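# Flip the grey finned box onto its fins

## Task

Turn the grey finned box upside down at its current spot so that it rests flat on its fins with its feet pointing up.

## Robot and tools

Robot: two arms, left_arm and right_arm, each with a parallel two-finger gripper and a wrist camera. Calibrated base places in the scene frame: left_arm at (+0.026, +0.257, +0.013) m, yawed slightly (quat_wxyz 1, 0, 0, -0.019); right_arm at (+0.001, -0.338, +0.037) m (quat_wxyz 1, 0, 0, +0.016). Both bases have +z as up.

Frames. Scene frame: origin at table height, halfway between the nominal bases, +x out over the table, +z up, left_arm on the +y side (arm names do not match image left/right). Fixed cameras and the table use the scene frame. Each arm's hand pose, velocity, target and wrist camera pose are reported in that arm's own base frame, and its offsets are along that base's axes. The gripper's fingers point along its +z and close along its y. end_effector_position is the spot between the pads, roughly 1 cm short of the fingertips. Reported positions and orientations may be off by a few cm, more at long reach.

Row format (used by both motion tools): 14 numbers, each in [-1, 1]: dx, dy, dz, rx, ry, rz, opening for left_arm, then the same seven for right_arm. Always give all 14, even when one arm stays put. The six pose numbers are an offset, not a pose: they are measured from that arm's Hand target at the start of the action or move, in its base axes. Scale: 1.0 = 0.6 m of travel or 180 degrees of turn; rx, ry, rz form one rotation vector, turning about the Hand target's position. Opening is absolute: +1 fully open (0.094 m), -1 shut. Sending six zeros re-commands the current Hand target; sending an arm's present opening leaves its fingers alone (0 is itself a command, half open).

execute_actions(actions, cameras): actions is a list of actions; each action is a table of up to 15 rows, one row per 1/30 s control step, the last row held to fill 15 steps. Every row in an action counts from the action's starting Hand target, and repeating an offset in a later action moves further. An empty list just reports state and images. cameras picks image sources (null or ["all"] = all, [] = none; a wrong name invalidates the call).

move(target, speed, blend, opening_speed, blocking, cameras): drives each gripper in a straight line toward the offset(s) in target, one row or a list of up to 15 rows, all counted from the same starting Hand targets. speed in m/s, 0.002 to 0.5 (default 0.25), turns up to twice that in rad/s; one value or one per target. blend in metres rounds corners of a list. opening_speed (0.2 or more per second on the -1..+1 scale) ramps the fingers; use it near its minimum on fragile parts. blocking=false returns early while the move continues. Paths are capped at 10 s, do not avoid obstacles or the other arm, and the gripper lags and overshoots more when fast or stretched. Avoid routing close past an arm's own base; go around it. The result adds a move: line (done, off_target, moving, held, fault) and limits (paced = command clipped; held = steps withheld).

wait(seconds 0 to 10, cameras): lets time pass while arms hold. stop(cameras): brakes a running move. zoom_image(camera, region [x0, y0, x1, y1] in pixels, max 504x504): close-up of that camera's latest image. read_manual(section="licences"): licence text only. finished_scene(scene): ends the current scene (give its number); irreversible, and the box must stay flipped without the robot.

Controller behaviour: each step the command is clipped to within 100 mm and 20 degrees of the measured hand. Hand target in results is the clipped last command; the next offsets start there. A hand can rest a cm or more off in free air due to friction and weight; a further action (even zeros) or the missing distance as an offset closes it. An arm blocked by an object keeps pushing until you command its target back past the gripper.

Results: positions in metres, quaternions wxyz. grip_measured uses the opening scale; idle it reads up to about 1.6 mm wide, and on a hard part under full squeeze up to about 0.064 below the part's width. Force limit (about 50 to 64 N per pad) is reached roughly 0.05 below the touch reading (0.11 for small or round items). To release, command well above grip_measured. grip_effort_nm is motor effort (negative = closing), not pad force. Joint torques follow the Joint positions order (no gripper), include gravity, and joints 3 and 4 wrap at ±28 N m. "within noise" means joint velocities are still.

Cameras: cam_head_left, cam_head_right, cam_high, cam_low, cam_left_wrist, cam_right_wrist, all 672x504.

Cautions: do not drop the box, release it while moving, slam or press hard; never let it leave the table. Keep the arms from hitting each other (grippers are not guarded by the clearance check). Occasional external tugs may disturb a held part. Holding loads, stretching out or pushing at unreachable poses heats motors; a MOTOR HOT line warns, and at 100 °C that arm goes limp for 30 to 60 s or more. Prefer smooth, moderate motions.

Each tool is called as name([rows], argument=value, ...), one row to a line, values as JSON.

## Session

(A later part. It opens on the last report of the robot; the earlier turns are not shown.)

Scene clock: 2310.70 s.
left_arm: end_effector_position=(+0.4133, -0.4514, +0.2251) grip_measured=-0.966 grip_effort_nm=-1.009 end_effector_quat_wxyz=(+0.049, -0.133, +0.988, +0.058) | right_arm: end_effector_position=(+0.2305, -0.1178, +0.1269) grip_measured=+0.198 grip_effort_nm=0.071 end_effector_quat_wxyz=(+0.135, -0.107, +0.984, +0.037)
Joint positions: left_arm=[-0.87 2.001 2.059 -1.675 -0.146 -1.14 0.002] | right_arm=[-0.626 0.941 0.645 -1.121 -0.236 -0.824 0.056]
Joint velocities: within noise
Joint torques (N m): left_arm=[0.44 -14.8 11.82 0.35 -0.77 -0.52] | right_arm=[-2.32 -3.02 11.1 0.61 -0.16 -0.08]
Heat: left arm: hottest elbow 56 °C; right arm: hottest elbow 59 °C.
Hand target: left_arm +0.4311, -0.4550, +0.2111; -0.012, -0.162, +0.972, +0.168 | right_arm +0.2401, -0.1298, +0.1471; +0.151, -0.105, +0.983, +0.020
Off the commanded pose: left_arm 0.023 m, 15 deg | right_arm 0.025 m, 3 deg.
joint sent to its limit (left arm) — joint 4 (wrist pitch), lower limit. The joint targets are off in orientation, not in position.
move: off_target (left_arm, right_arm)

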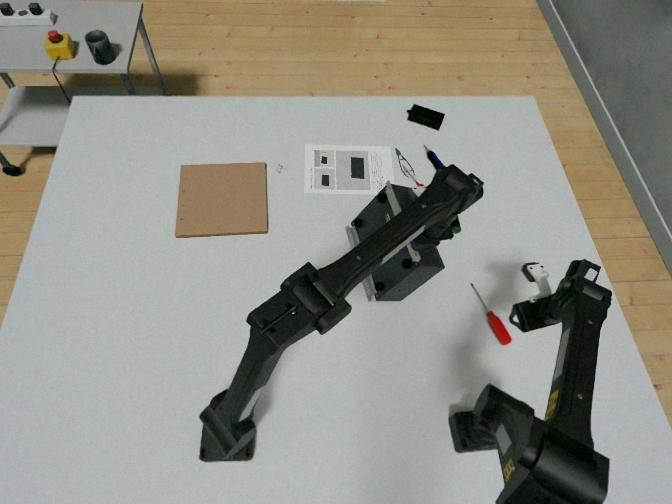

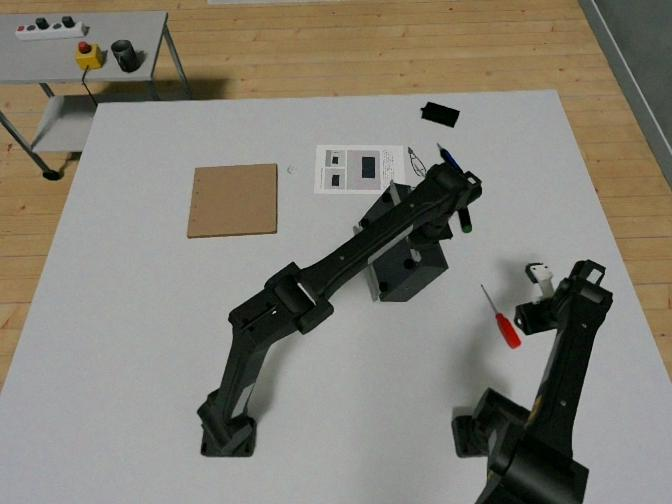

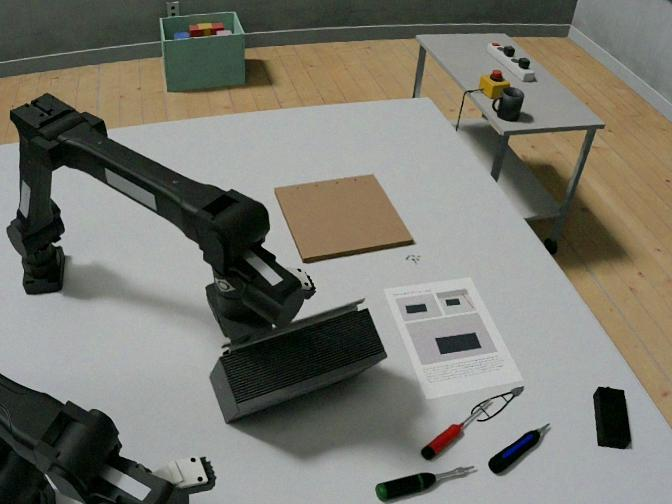

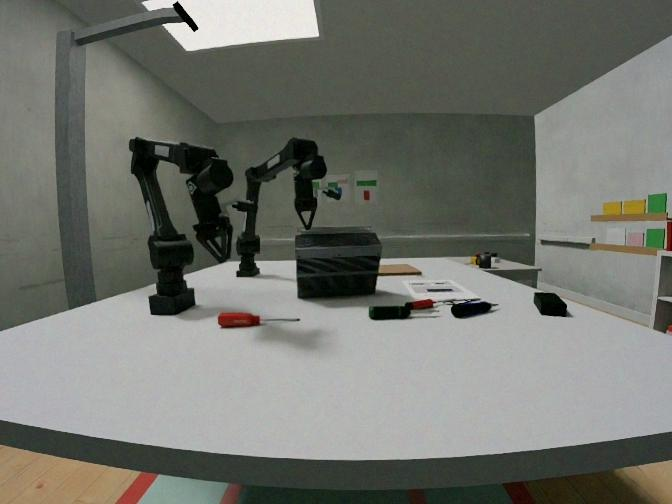

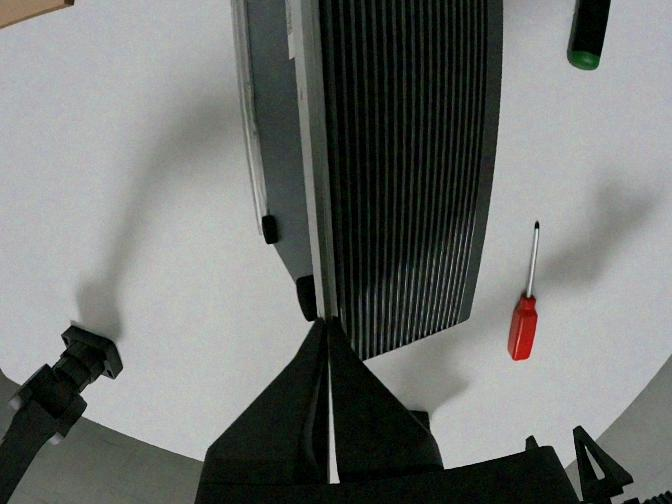

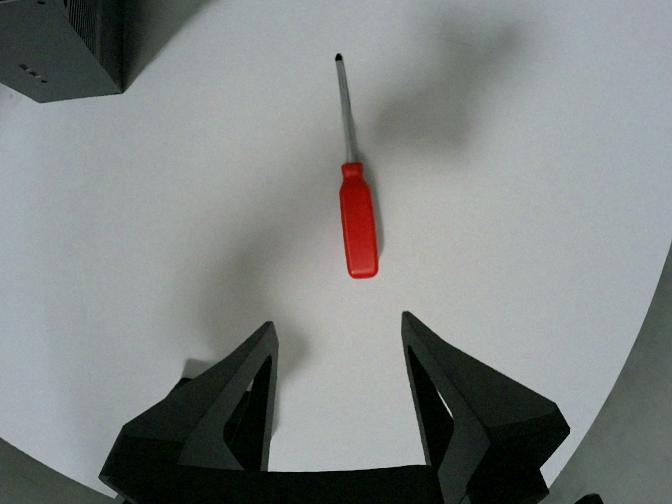

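move([
  [-0.033,0.072,0.005,-0.043,-0.0115,0,-0.97, 0.414,0.316,-0.0785,0.1967,-0.2637,0.2509,-0.97],
  [-0.033,0.072,0.005,-0.043,-0.0115,0,-0.97, 0.414,0.371,-0.215,0.1967,-0.2637,0.2509,-0.97],
], speed=0.12, blend=0.02)

zoom_image(camera="cam_low", region=[235, 195, 425, 315])

Scene clock: 2476.73 s.
left_arm: end_effector_position=(+0.4062, -0.4197, +0.2227) grip_measured=-0.966 grip_effort_nm=-1.004 end_effector_quat_wxyz=(+0.021, -0.148, +0.987, +0.064) | right_arm: end_effector_position=(+0.4884, +0.0867, +0.0206) grip_measured=-0.968 grip_effort_nm=-0.090 end_effector_quat_wxyz=(+0.523, -0.407, +0.681, +0.311)
Joint positions: left_arm=[-0.832 1.942 1.962 -1.675 -0.107 -1.134 0.002] | right_arm=[-0.143 1.91 0.724 0.525 -1.134 -0.616 0.001]
Joint velocities: within noise
Joint torques (N m): left_arm=[0.62 -17.26 7.65 0.28 0.09 -0.35] | right_arm=[0.09 -11.05 3.82 2.09 -0.31 0.03]
Heat: left arm: hottest elbow 54 °C; right arm: hottest elbow 59 °C.
Hand target: left_arm +0.4113, -0.4117, +0.2141; -0.005, -0.164, +0.981, +0.099 | right_arm +0.4885, +0.0926, +0.0179; +0.522, -0.409, +0.680, +0.314
Off the commanded pose: left_arm 0.013 m, 5 deg | right_arm 0.007 m, 0 deg.
joint sent to its limit (left arm) — joint 4 (wrist pitch), lower limit. The joint targets are off in orientation, not in position.
move: off_target (left_arm)

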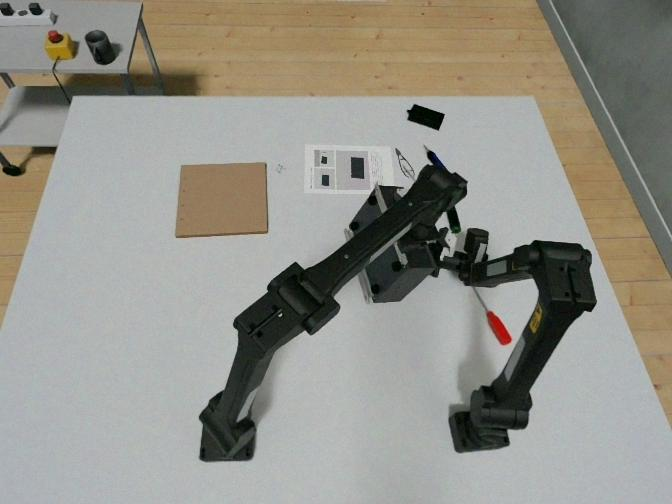

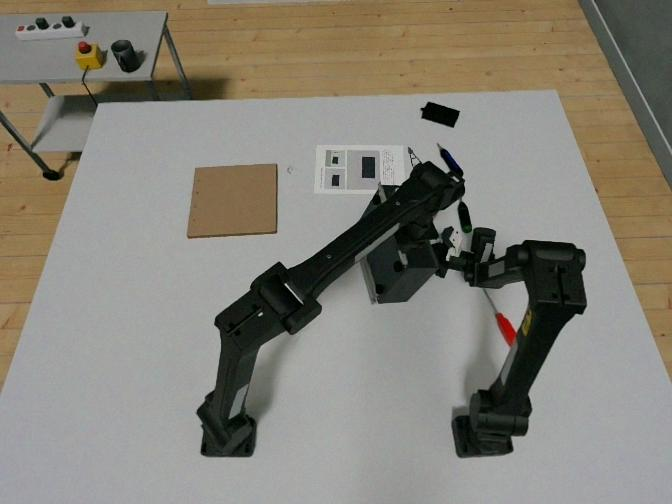

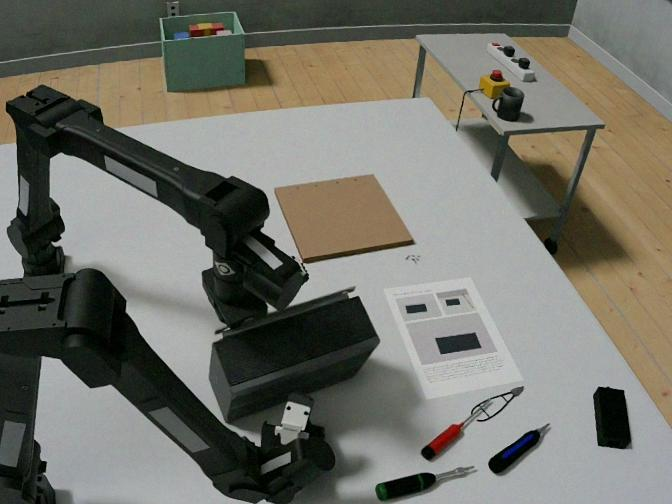

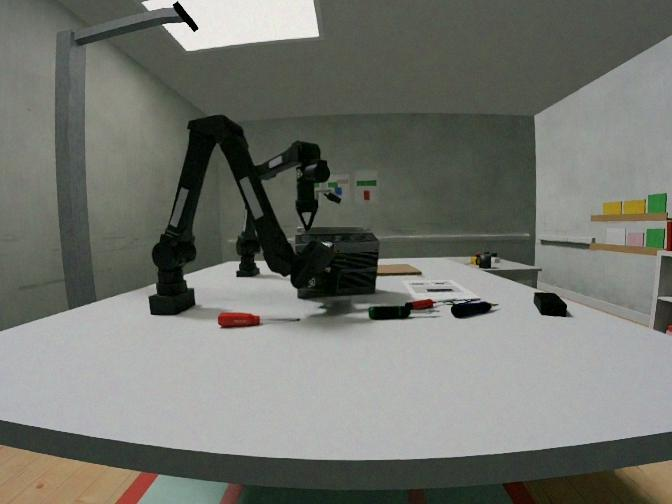

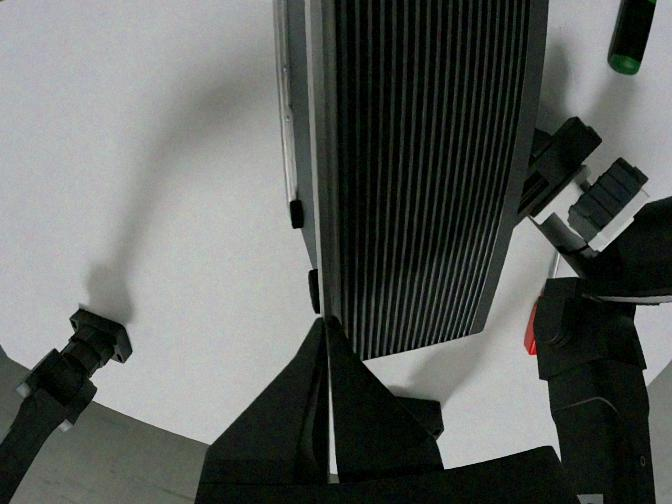

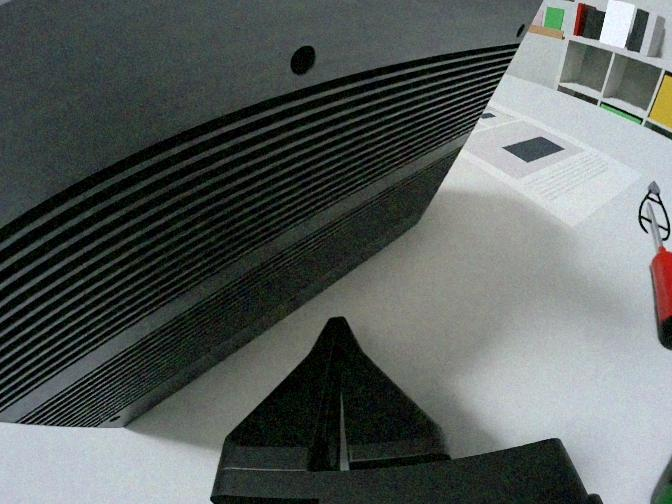

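Scaled by 2.653.

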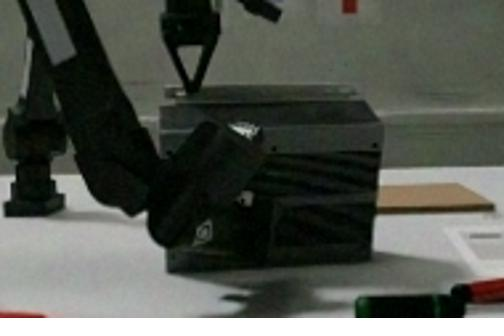

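move(target=[0,0,0,0,0,0,-0.97, 0.045,0.084,-0.025,0,0,0,-0.97], speed=0.08, cameras=["cam_right_wrist","cam_left_wrist"])

Scene clock: 2505.83 s.
left_arm: end_effector_position=(+0.4059, -0.4189, +0.2223) grip_measured=-0.966 grip_effort_nm=-1.013 end_effector_quat_wxyz=(+0.020, -0.148, +0.987, +0.065) | right_arm: end_effector_position=(+0.5058, +0.1315, -0.0008) grip_measured=-0.968 grip_effort_nm=-0.100 end_effector_quat_wxyz=(+0.515, -0.398, +0.691, +0.315)
Joint positions: left_arm=[-0.832 1.941 1.96 -1.675 -0.106 -1.133 0.002] | right_arm=[-0.031 1.998 0.756 0.683 -1.032 -0.466 0.001]
Joint velocities: within noise
Joint torques (N m): left_arm=[0.62 -17.14 7.79 0.23 0.07 -0.35] | right_arm=[1.26 -12.34 5.65 2.5 -0.23 0.01]
Heat: left arm: hottest elbow 49 °C; right arm: hottest elbow 51 °C.
Hand target: left_arm +0.4112, -0.4118, +0.2140; -0.006, -0.164, +0.981, +0.099 | right_arm +0.5157, +0.1430, +0.0031; +0.522, -0.409, +0.680, +0.313
Off the commanded pose: left_arm 0.012 m, 5 deg | right_arm 0.016 m, 2 deg.
joint sent to its limit (left arm) — joint 4 (wrist pitch), lower limit. The joint targets are off in orientation, not in position.
move: off_target (left_arm, right_arm)
Images, in order (width x height): cam_left_wrist 672x504, cam_right_wrist 672x504.

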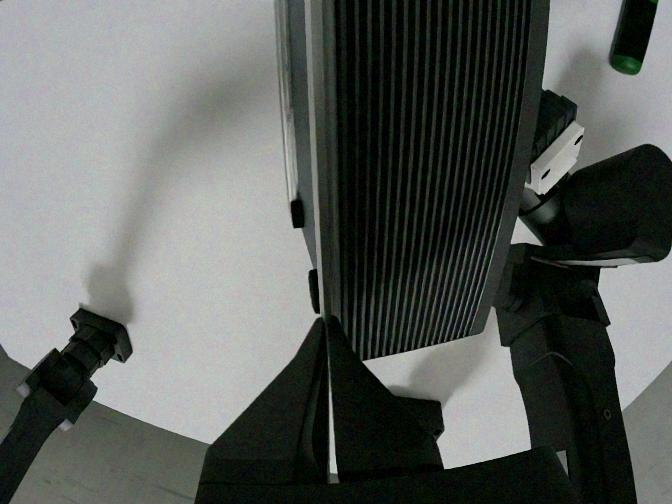

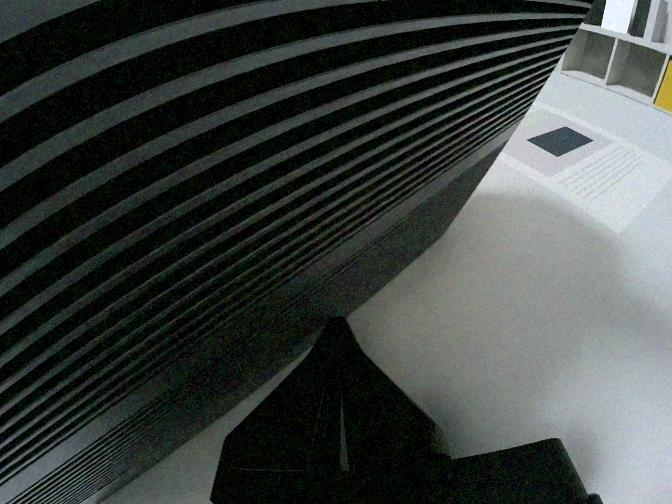

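move(target=[-0.04,0.162,0.01,0,0,0,-0.97, -0.029,0.20,0,0,0,0,-0.97], speed=0.06)

Scene clock: 2518.00 s.
left_arm: end_effector_position=(+0.3848, -0.3223, +0.2160) grip_measured=-0.966 grip_effort_nm=-1.009 end_effector_quat_wxyz=(-0.008, -0.170, +0.980, +0.101) | right_arm: end_effector_position=(+0.5106, +0.2275, +0.0021) grip_measured=-0.969 grip_effort_nm=-0.081 end_effector_quat_wxyz=(+0.527, -0.385, +0.700, +0.290)
Joint positions: left_arm=[-0.735 1.768 1.685 -1.659 -0.112 -1.088 0.002] | right_arm=[0.206 2.021 0.756 0.874 -0.761 -0.276 0.001]
Joint velocities: within noise
Joint torques (N m): left_arm=[0.44 -16.44 7.6 0.31 -0.28 0.06] | right_arm=[5.07 -12.4 4.11 2.65 -1.05 0.06]
Heat: left arm: hottest elbow 47 °C; right arm: hottest elbow 49 °C.
Hand target: left_arm +0.3872, -0.3146, +0.2201; -0.006, -0.164, +0.981, +0.099 | right_arm +0.4982, +0.2631, +0.0031; +0.522, -0.409, +0.680, +0.314
Off the commanded pose: left_arm 0.009 m, 1 deg | right_arm 0.038 m, 5 deg.
move: off_target (right_arm)

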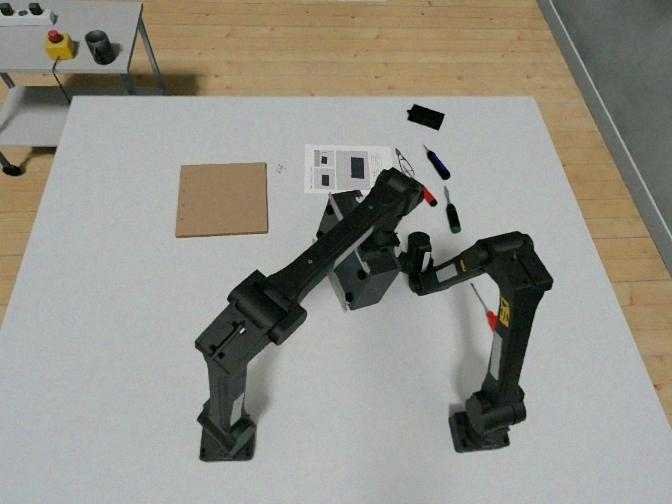

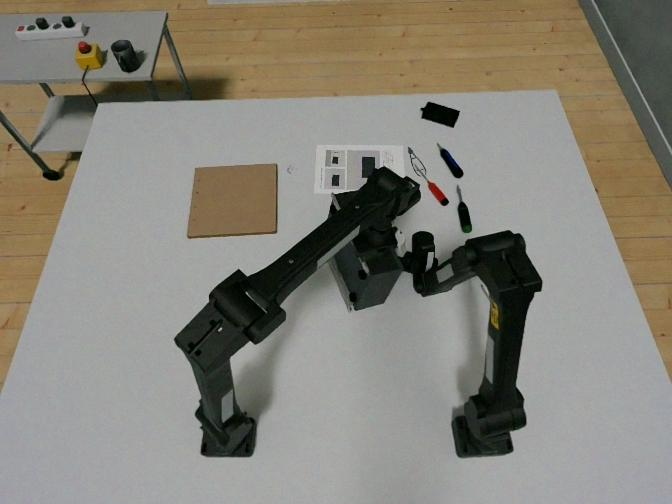

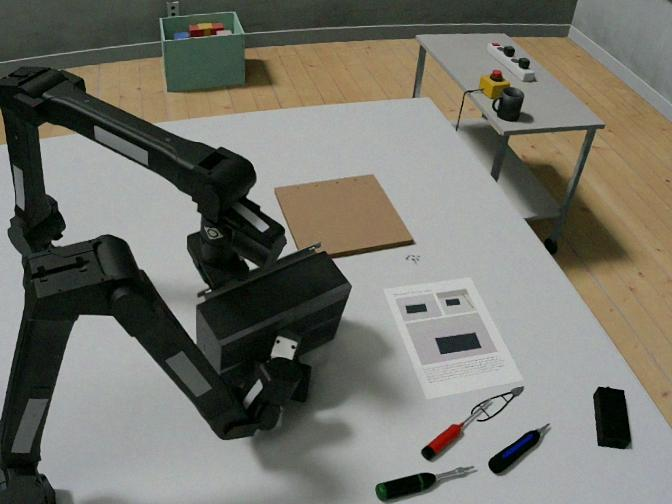

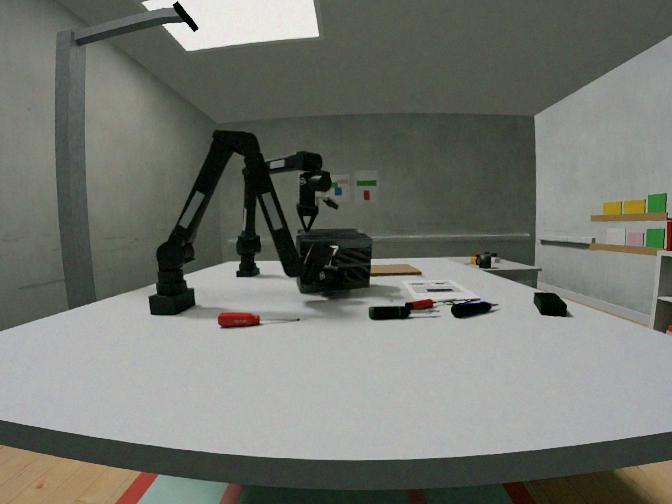

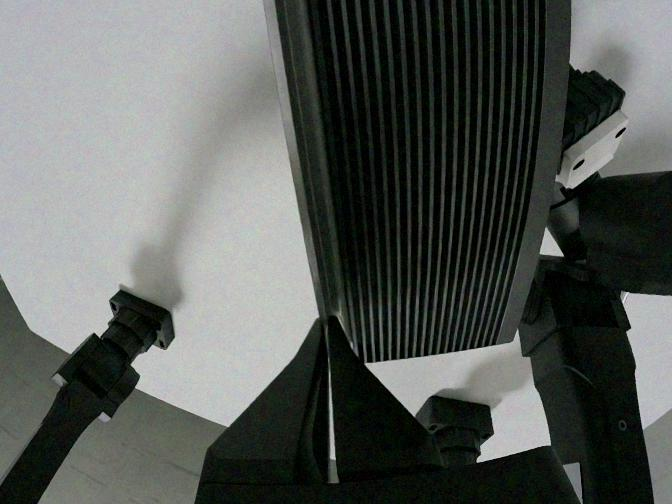

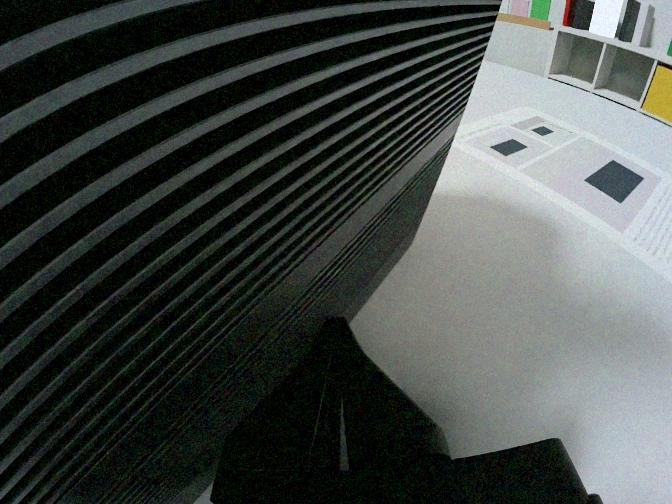

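move(target=[-0.06,0.243,0.0,0,0,0,-0.97, -0.043,0.25,0,0,0,0,-0.97], speed=0.06)

Scene clock: 2526.13 s.
left_arm: end_effector_position=(+0.3502, -0.1750, +0.2159) grip_measured=-0.966 grip_effort_nm=-1.009 end_effector_quat_wxyz=(-0.011, -0.170, +0.980, +0.103) | right_arm: end_effector_position=(+0.4857, +0.3731, +0.0021) grip_measured=-0.969 grip_effort_nm=-0.085 end_effector_quat_wxyz=(+0.528, -0.386, +0.698, +0.290)
Joint positions: left_arm=[-0.525 1.465 1.315 -1.571 -0.143 -0.879 0.002] | right_arm=[0.532 2.066 0.839 0.917 -0.455 -0.144 0.001]
Joint velocities: within noise
Joint torques (N m): left_arm=[0.32 -11.63 7.86 0.53 -0.32 0.05] | right_arm=[4.42 -13.51 6.61 1.99 -0.8 -0.01]
Heat: left arm: hottest elbow 47 °C; right arm: hottest elbow 48 °C.
Hand target: left_arm +0.3513, -0.1687, +0.2200; -0.006, -0.164, +0.981, +0.099 | right_arm +0.4723, +0.4130, +0.0030; +0.522, -0.409, +0.680, +0.314
Off the commanded pose: left_arm 0.008 m, 1 deg | right_arm 0.042 m, 4 deg.
move: off_target (right_arm)

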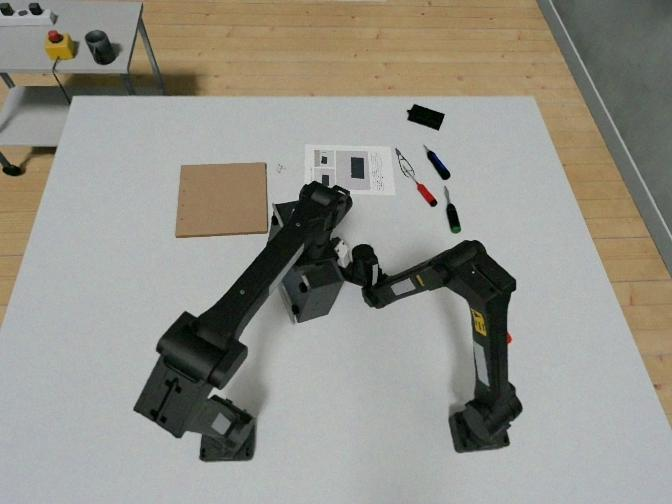

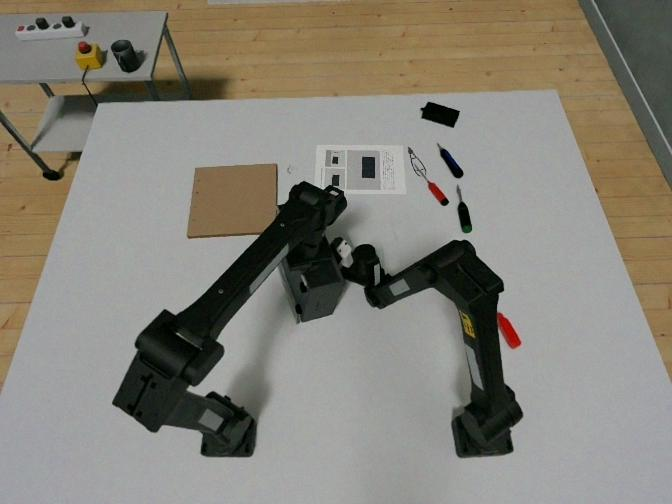

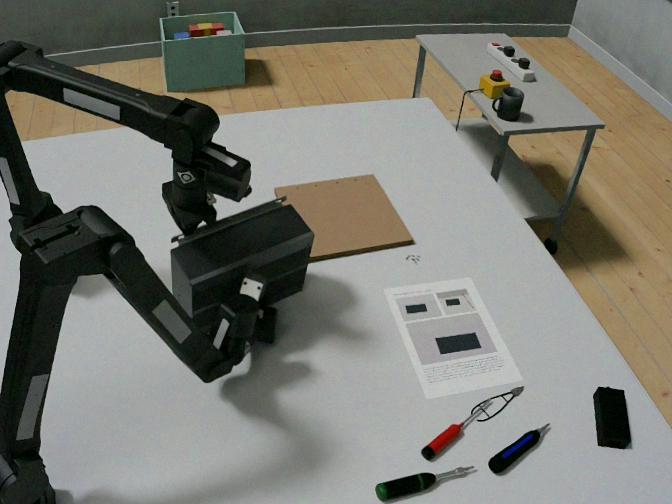

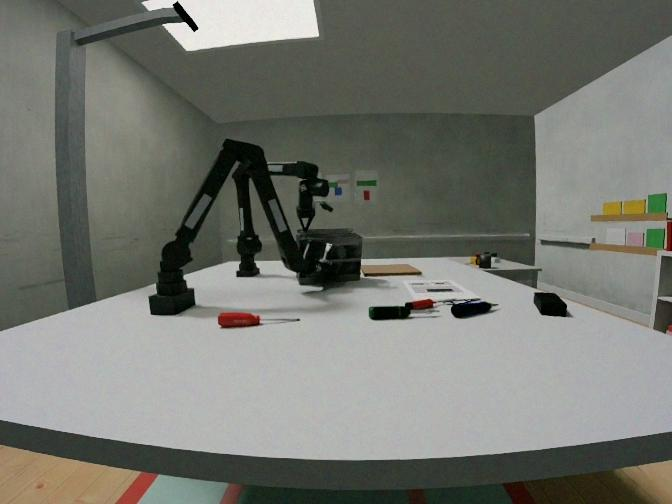

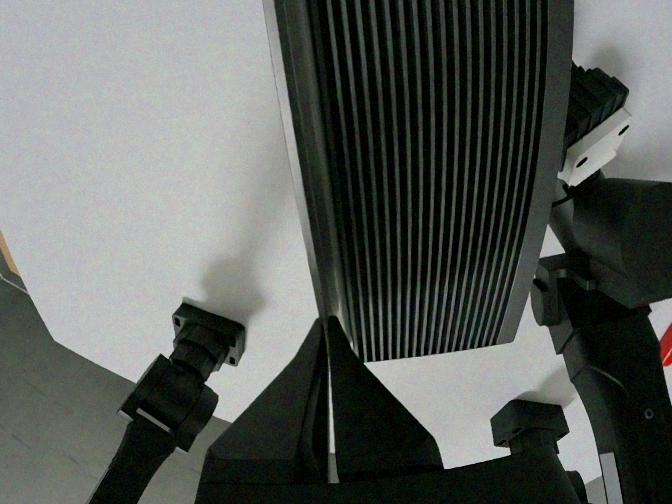

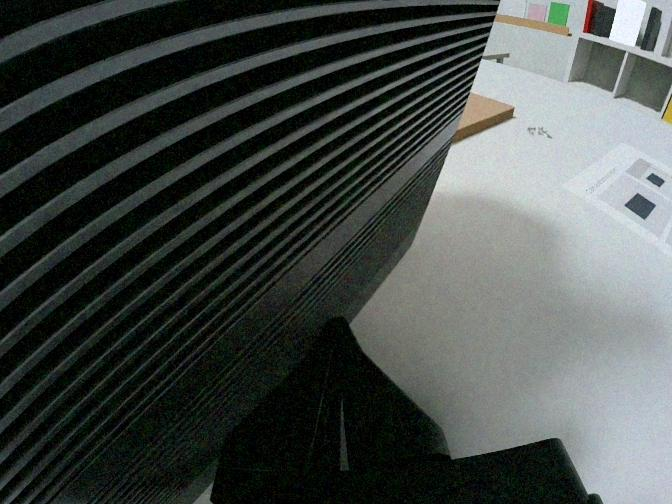

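move([
  [0,0,0,0,0,0,-0.97, 0.046,-0.188,0.045,0,0,0,-0.97],
  [0,0,0,0,0,0,-0.97, -0.287,-0.355,0.195,0.1198,-0.0106,-0.2529,-0.5],
  [0,0,0,0,0,0,-0.97, -0.3955,-0.113,0.32,0.1198,-0.0106,-0.2529,-0.5],
], speed=0.18, blend=[0.02,0.05,0])

zoom_image(camera="cam_right_wrist", region=[220, 120, 470, 360])

Scene clock: 2678.77 s.
left_arm: end_effector_position=(+0.3502, -0.1750, +0.2159) grip_measured=-0.966 grip_effort_nm=-1.009 end_effector_quat_wxyz=(-0.011, -0.170, +0.980, +0.103) | right_arm: end_effector_position=(+0.2362, +0.3328, +0.1808) grip_measured=-0.502 grip_effort_nm=0.076 end_effector_quat_wxyz=(+0.676, -0.030, +0.713, +0.183)
Joint positions: left_arm=[-0.525 1.465 1.315 -1.571 -0.143 -0.878 0.002] | right_arm=[1.321 1.392 0.357 1.001 1.015 0.252 0.023]
Joint velocities: within noise
Joint torques (N m): left_arm=[0.32 -11.46 7.86 0.53 -0.3 0.06] | right_arm=[0.03 -6.53 7.56 1.52 0.14 0.04]
Heat: left arm: hottest elbow 43 °C; right arm: hottest elbow 45 °C.
Hand target: left_arm +0.3513, -0.1687, +0.2200; -0.006, -0.164, +0.981, +0.099 | right_arm +0.2351, +0.3453, +0.1951; +0.678, -0.019, +0.707, +0.200
Off the commanded pose: left_arm 0.008 m, 1 deg | right_arm 0.019 m, 3 deg.
move: off_target (right_arm); blend cut to 0 m at target 2

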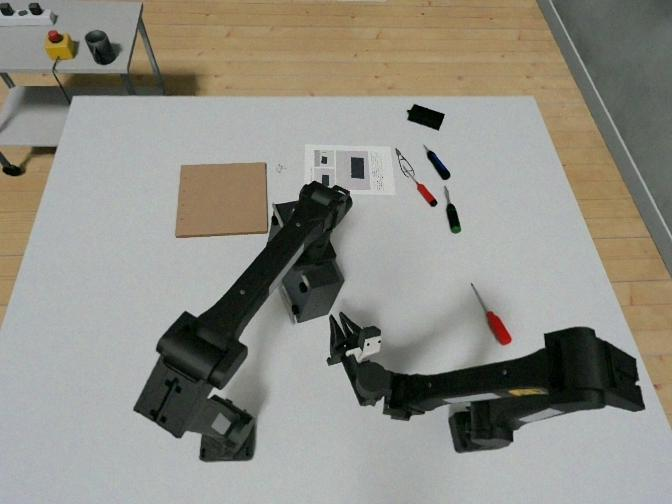

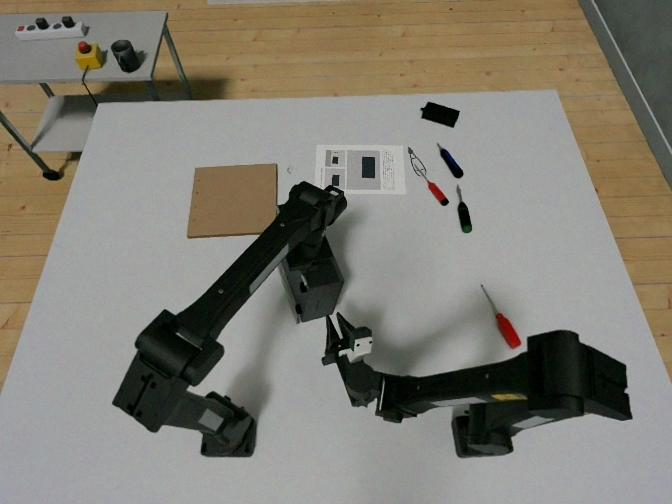

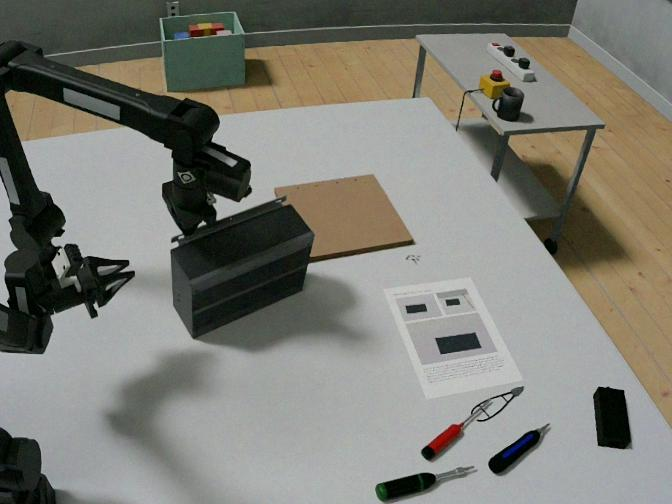

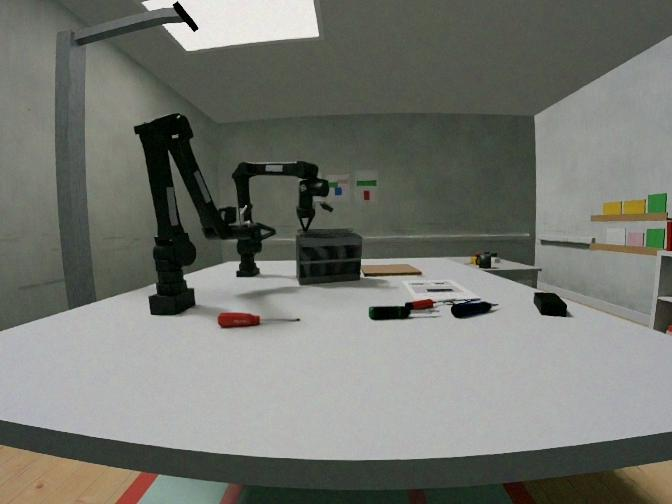

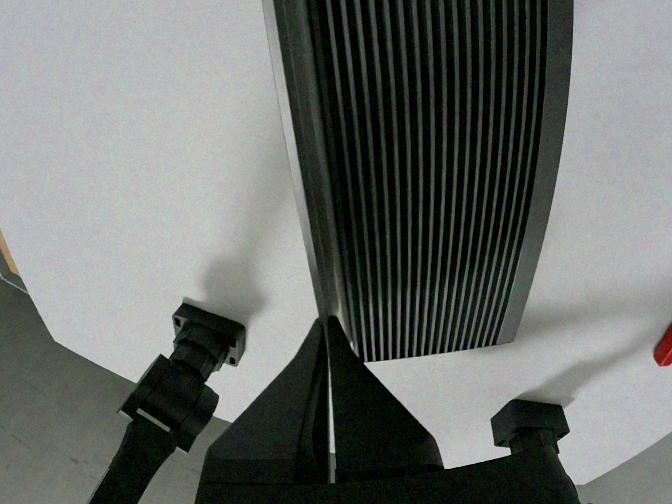

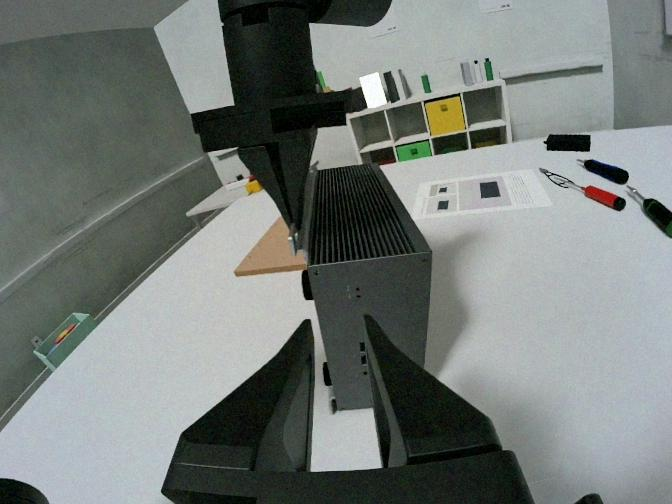

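Scaled by 2.016 from the camera's 672x504 image, which has a finer 960x720 frame.

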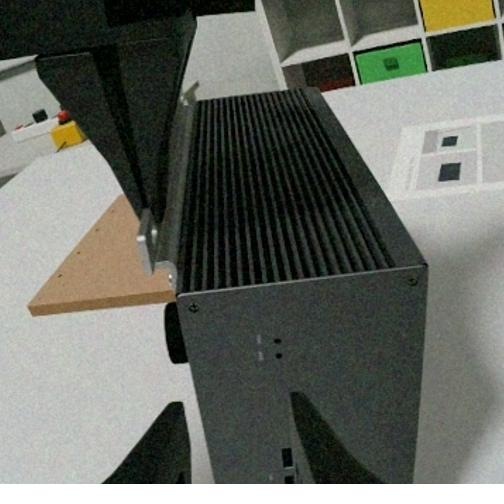

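move(target=[0,0,0,0,0,0,-0.97, 0.073,0.075,-0.01,0,0,0,-0.45], speed=0.1, cameras=["cam_right_wrist","cam_high"])

zoom_image(camera="cam_right_wrist", region=[220, 160, 420, 360])

Scene clock: 2746.97 s.
left_arm: end_effector_position=(+0.3502, -0.1750, +0.2159) grip_measured=-0.966 grip_effort_nm=-1.013 end_effector_quat_wxyz=(-0.011, -0.170, +0.980, +0.103) | right_arm: end_effector_position=(+0.2695, +0.3818, +0.1804) grip_measured=-0.452 grip_effort_nm=0.071 end_effector_quat_wxyz=(+0.675, -0.033, +0.712, +0.192)
Joint positions: left_arm=[-0.525 1.465 1.315 -1.571 -0.143 -0.878 0.002] | right_arm=[1.257 1.524 0.498 1 0.933 0.252 0.026]
Joint velocities: within noise
Joint torques (N m): left_arm=[0.38 -11.81 7.77 0.51 -0.31 0.06] | right_arm=[-1.26 -7.36 7.64 1.88 -0.16 0.03]
Heat: left arm: hottest elbow 43 °C; right arm: hottest elbow 46 °C.
Hand target: left_arm +0.3513, -0.1687, +0.2200; -0.006, -0.164, +0.981, +0.099 | right_arm +0.2789, +0.3902, +0.1891; +0.678, -0.019, +0.707, +0.200
Off the commanded pose: left_arm 0.008 m, 1 deg | right_arm 0.015 m, 2 deg.
move: off_target (right_arm)
Images, in order (width x height): cam_high 672x504, cam_right_wrist 672x504.

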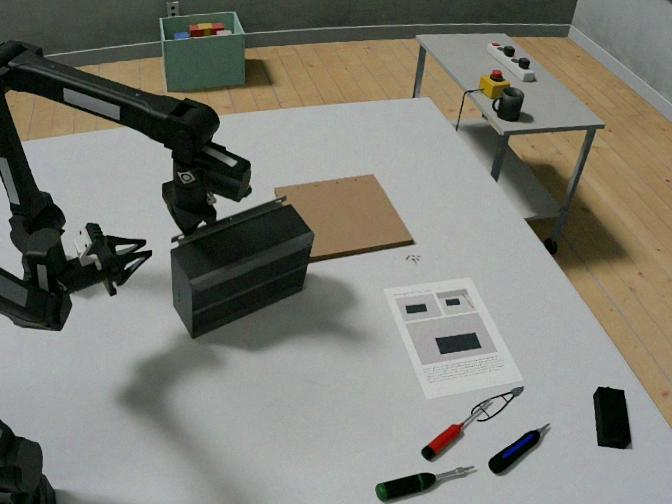

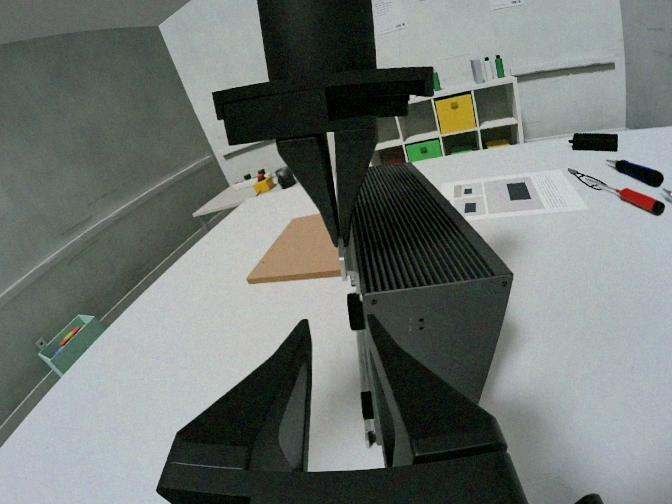

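Scaled by 2.520 from the camera's 672x504 image, which has a finer 960x720 frame.

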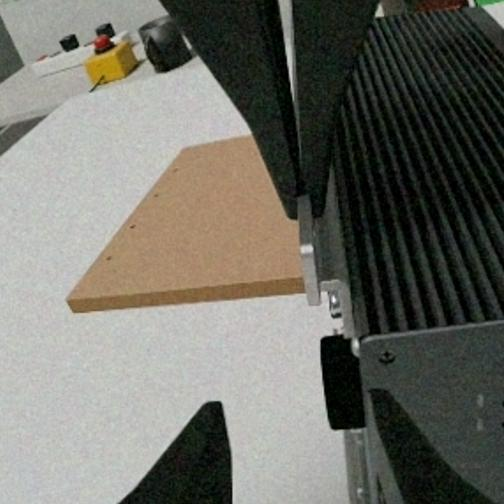

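move(target=[0,0,0,0,0,0,-0.97, 0.068,0.0115,0.003,0,0,0,-0.45], speed=0.06, cameras=["cam_right_wrist","cam_left_wrist"])

zoom_image(camera="cam_right_wrist", region=[240, 180, 440, 380])

Scene clock: 2774.90 s.
left_arm: end_effector_position=(+0.3502, -0.1750, +0.2159) grip_measured=-0.966 grip_effort_nm=-1.009 end_effector_quat_wxyz=(-0.011, -0.170, +0.980, +0.103) | right_arm: end_effector_position=(+0.3094, +0.3893, +0.1835) grip_measured=-0.452 grip_effort_nm=0.076 end_effector_quat_wxyz=(+0.675, -0.030, +0.710, +0.196)
Joint positions: left_arm=[-0.525 1.465 1.315 -1.571 -0.143 -0.878 0.002] | right_arm=[1.16 1.564 0.556 0.99 0.836 0.252 0.026]
Joint velocities: within noise
Joint torques (N m): left_arm=[0.26 -11.58 7.79 0.51 -0.32 0.06] | right_arm=[-1.85 -8.47 7.75 1.32 -0.18 0.04]
Heat: left arm: hottest elbow 43 °C; right arm: hottest elbow 46 °C.
Hand target: left_arm +0.3513, -0.1687, +0.2200; -0.006, -0.164, +0.981, +0.099 | right_arm +0.3196, +0.3971, +0.1907; +0.678, -0.019, +0.707, +0.200
Off the commanded pose: left_arm 0.008 m, 1 deg | right_arm 0.015 m, 1 deg.
move: off_target (right_arm)
Images, in order (width x height): cam_left_wrist 672x504, cam_right_wrist 672x504.

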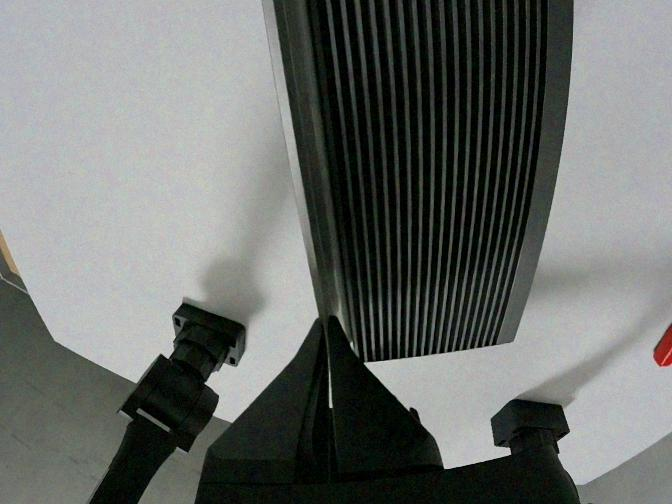

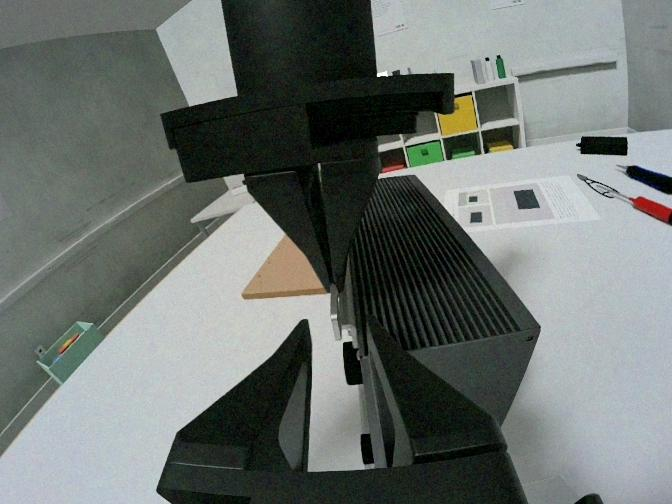

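Scaled by 2.520 from the camera's 672x504 image, which has a finer 960x720 frame.

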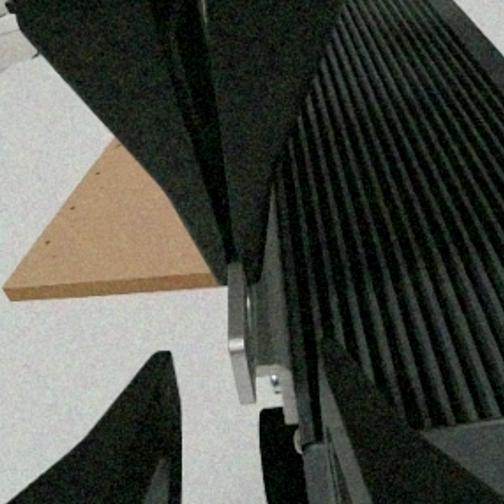

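move(target=[0,0,0,0,0,0,-0.97,0.027,0.009,0.006,0,0,0,-0.45], speed=0.05, cameras=["cam_right_wrist","cam_head_left","cam_left_wrist"])

Scene clock: 2831.03 s.
left_arm: end_effector_position=(+0.3502, -0.1750, +0.2159) grip_measured=-0.966 grip_effort_nm=-1.013 end_effector_quat_wxyz=(-0.011, -0.170, +0.980, +0.103) | right_arm: end_effector_position=(+0.3252, +0.3950, +0.1869) grip_measured=-0.452 grip_effort_nm=0.076 end_effector_quat_wxyz=(+0.675, -0.030, +0.711, +0.196)
Joint positions: left_arm=[-0.525 1.465 1.315 -1.571 -0.143 -0.878 0.002] | right_arm=[1.127 1.577 0.591 0.969 0.804 0.252 0.026]
Joint velocities: within noise
Joint torques (N m): left_arm=[0.21 -11.52 7.8 0.51 -0.32 0.06] | right_arm=[-1.96 -9.35 7.99 1.74 -0.18 0.03]
Heat: left arm: hottest elbow 43 °C; right arm: hottest elbow 48 °C.
Hand target: left_arm +0.3513, -0.1687, +0.2200; -0.006, -0.164, +0.981, +0.099 | right_arm +0.3360, +0.4025, +0.1945; +0.678, -0.019, +0.707, +0.200
Off the commanded pose: left_arm 0.008 m, 1 deg | right_arm 0.015 m, 1 deg.
move: off_target (right_arm)
Images, in order (width x height): cam_head_left 672x504, cam_left_wrist 672x504, cam_right_wrist 672x504.

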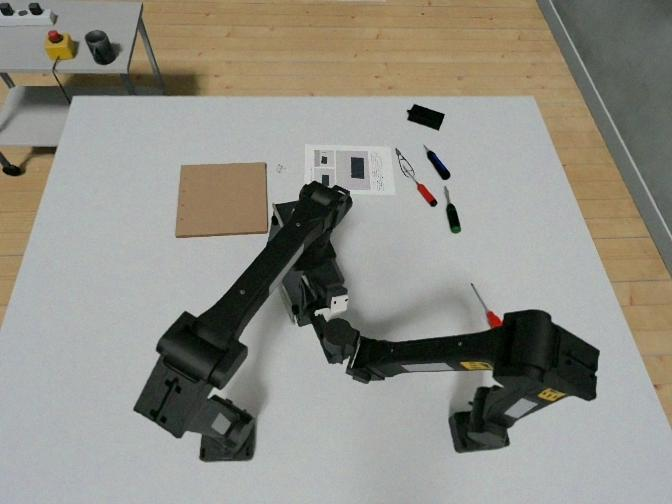

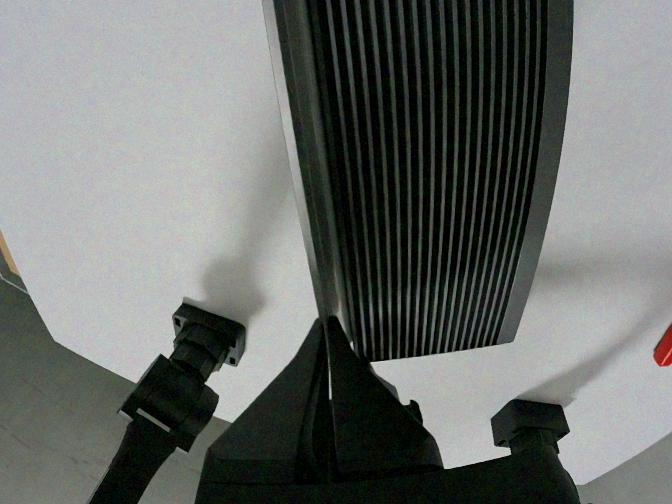

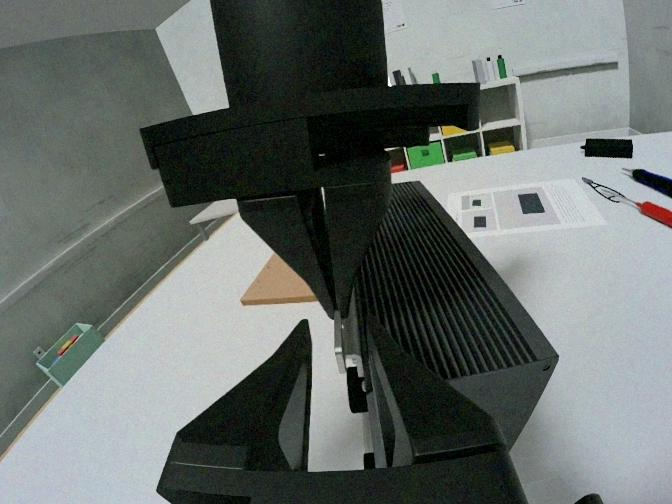

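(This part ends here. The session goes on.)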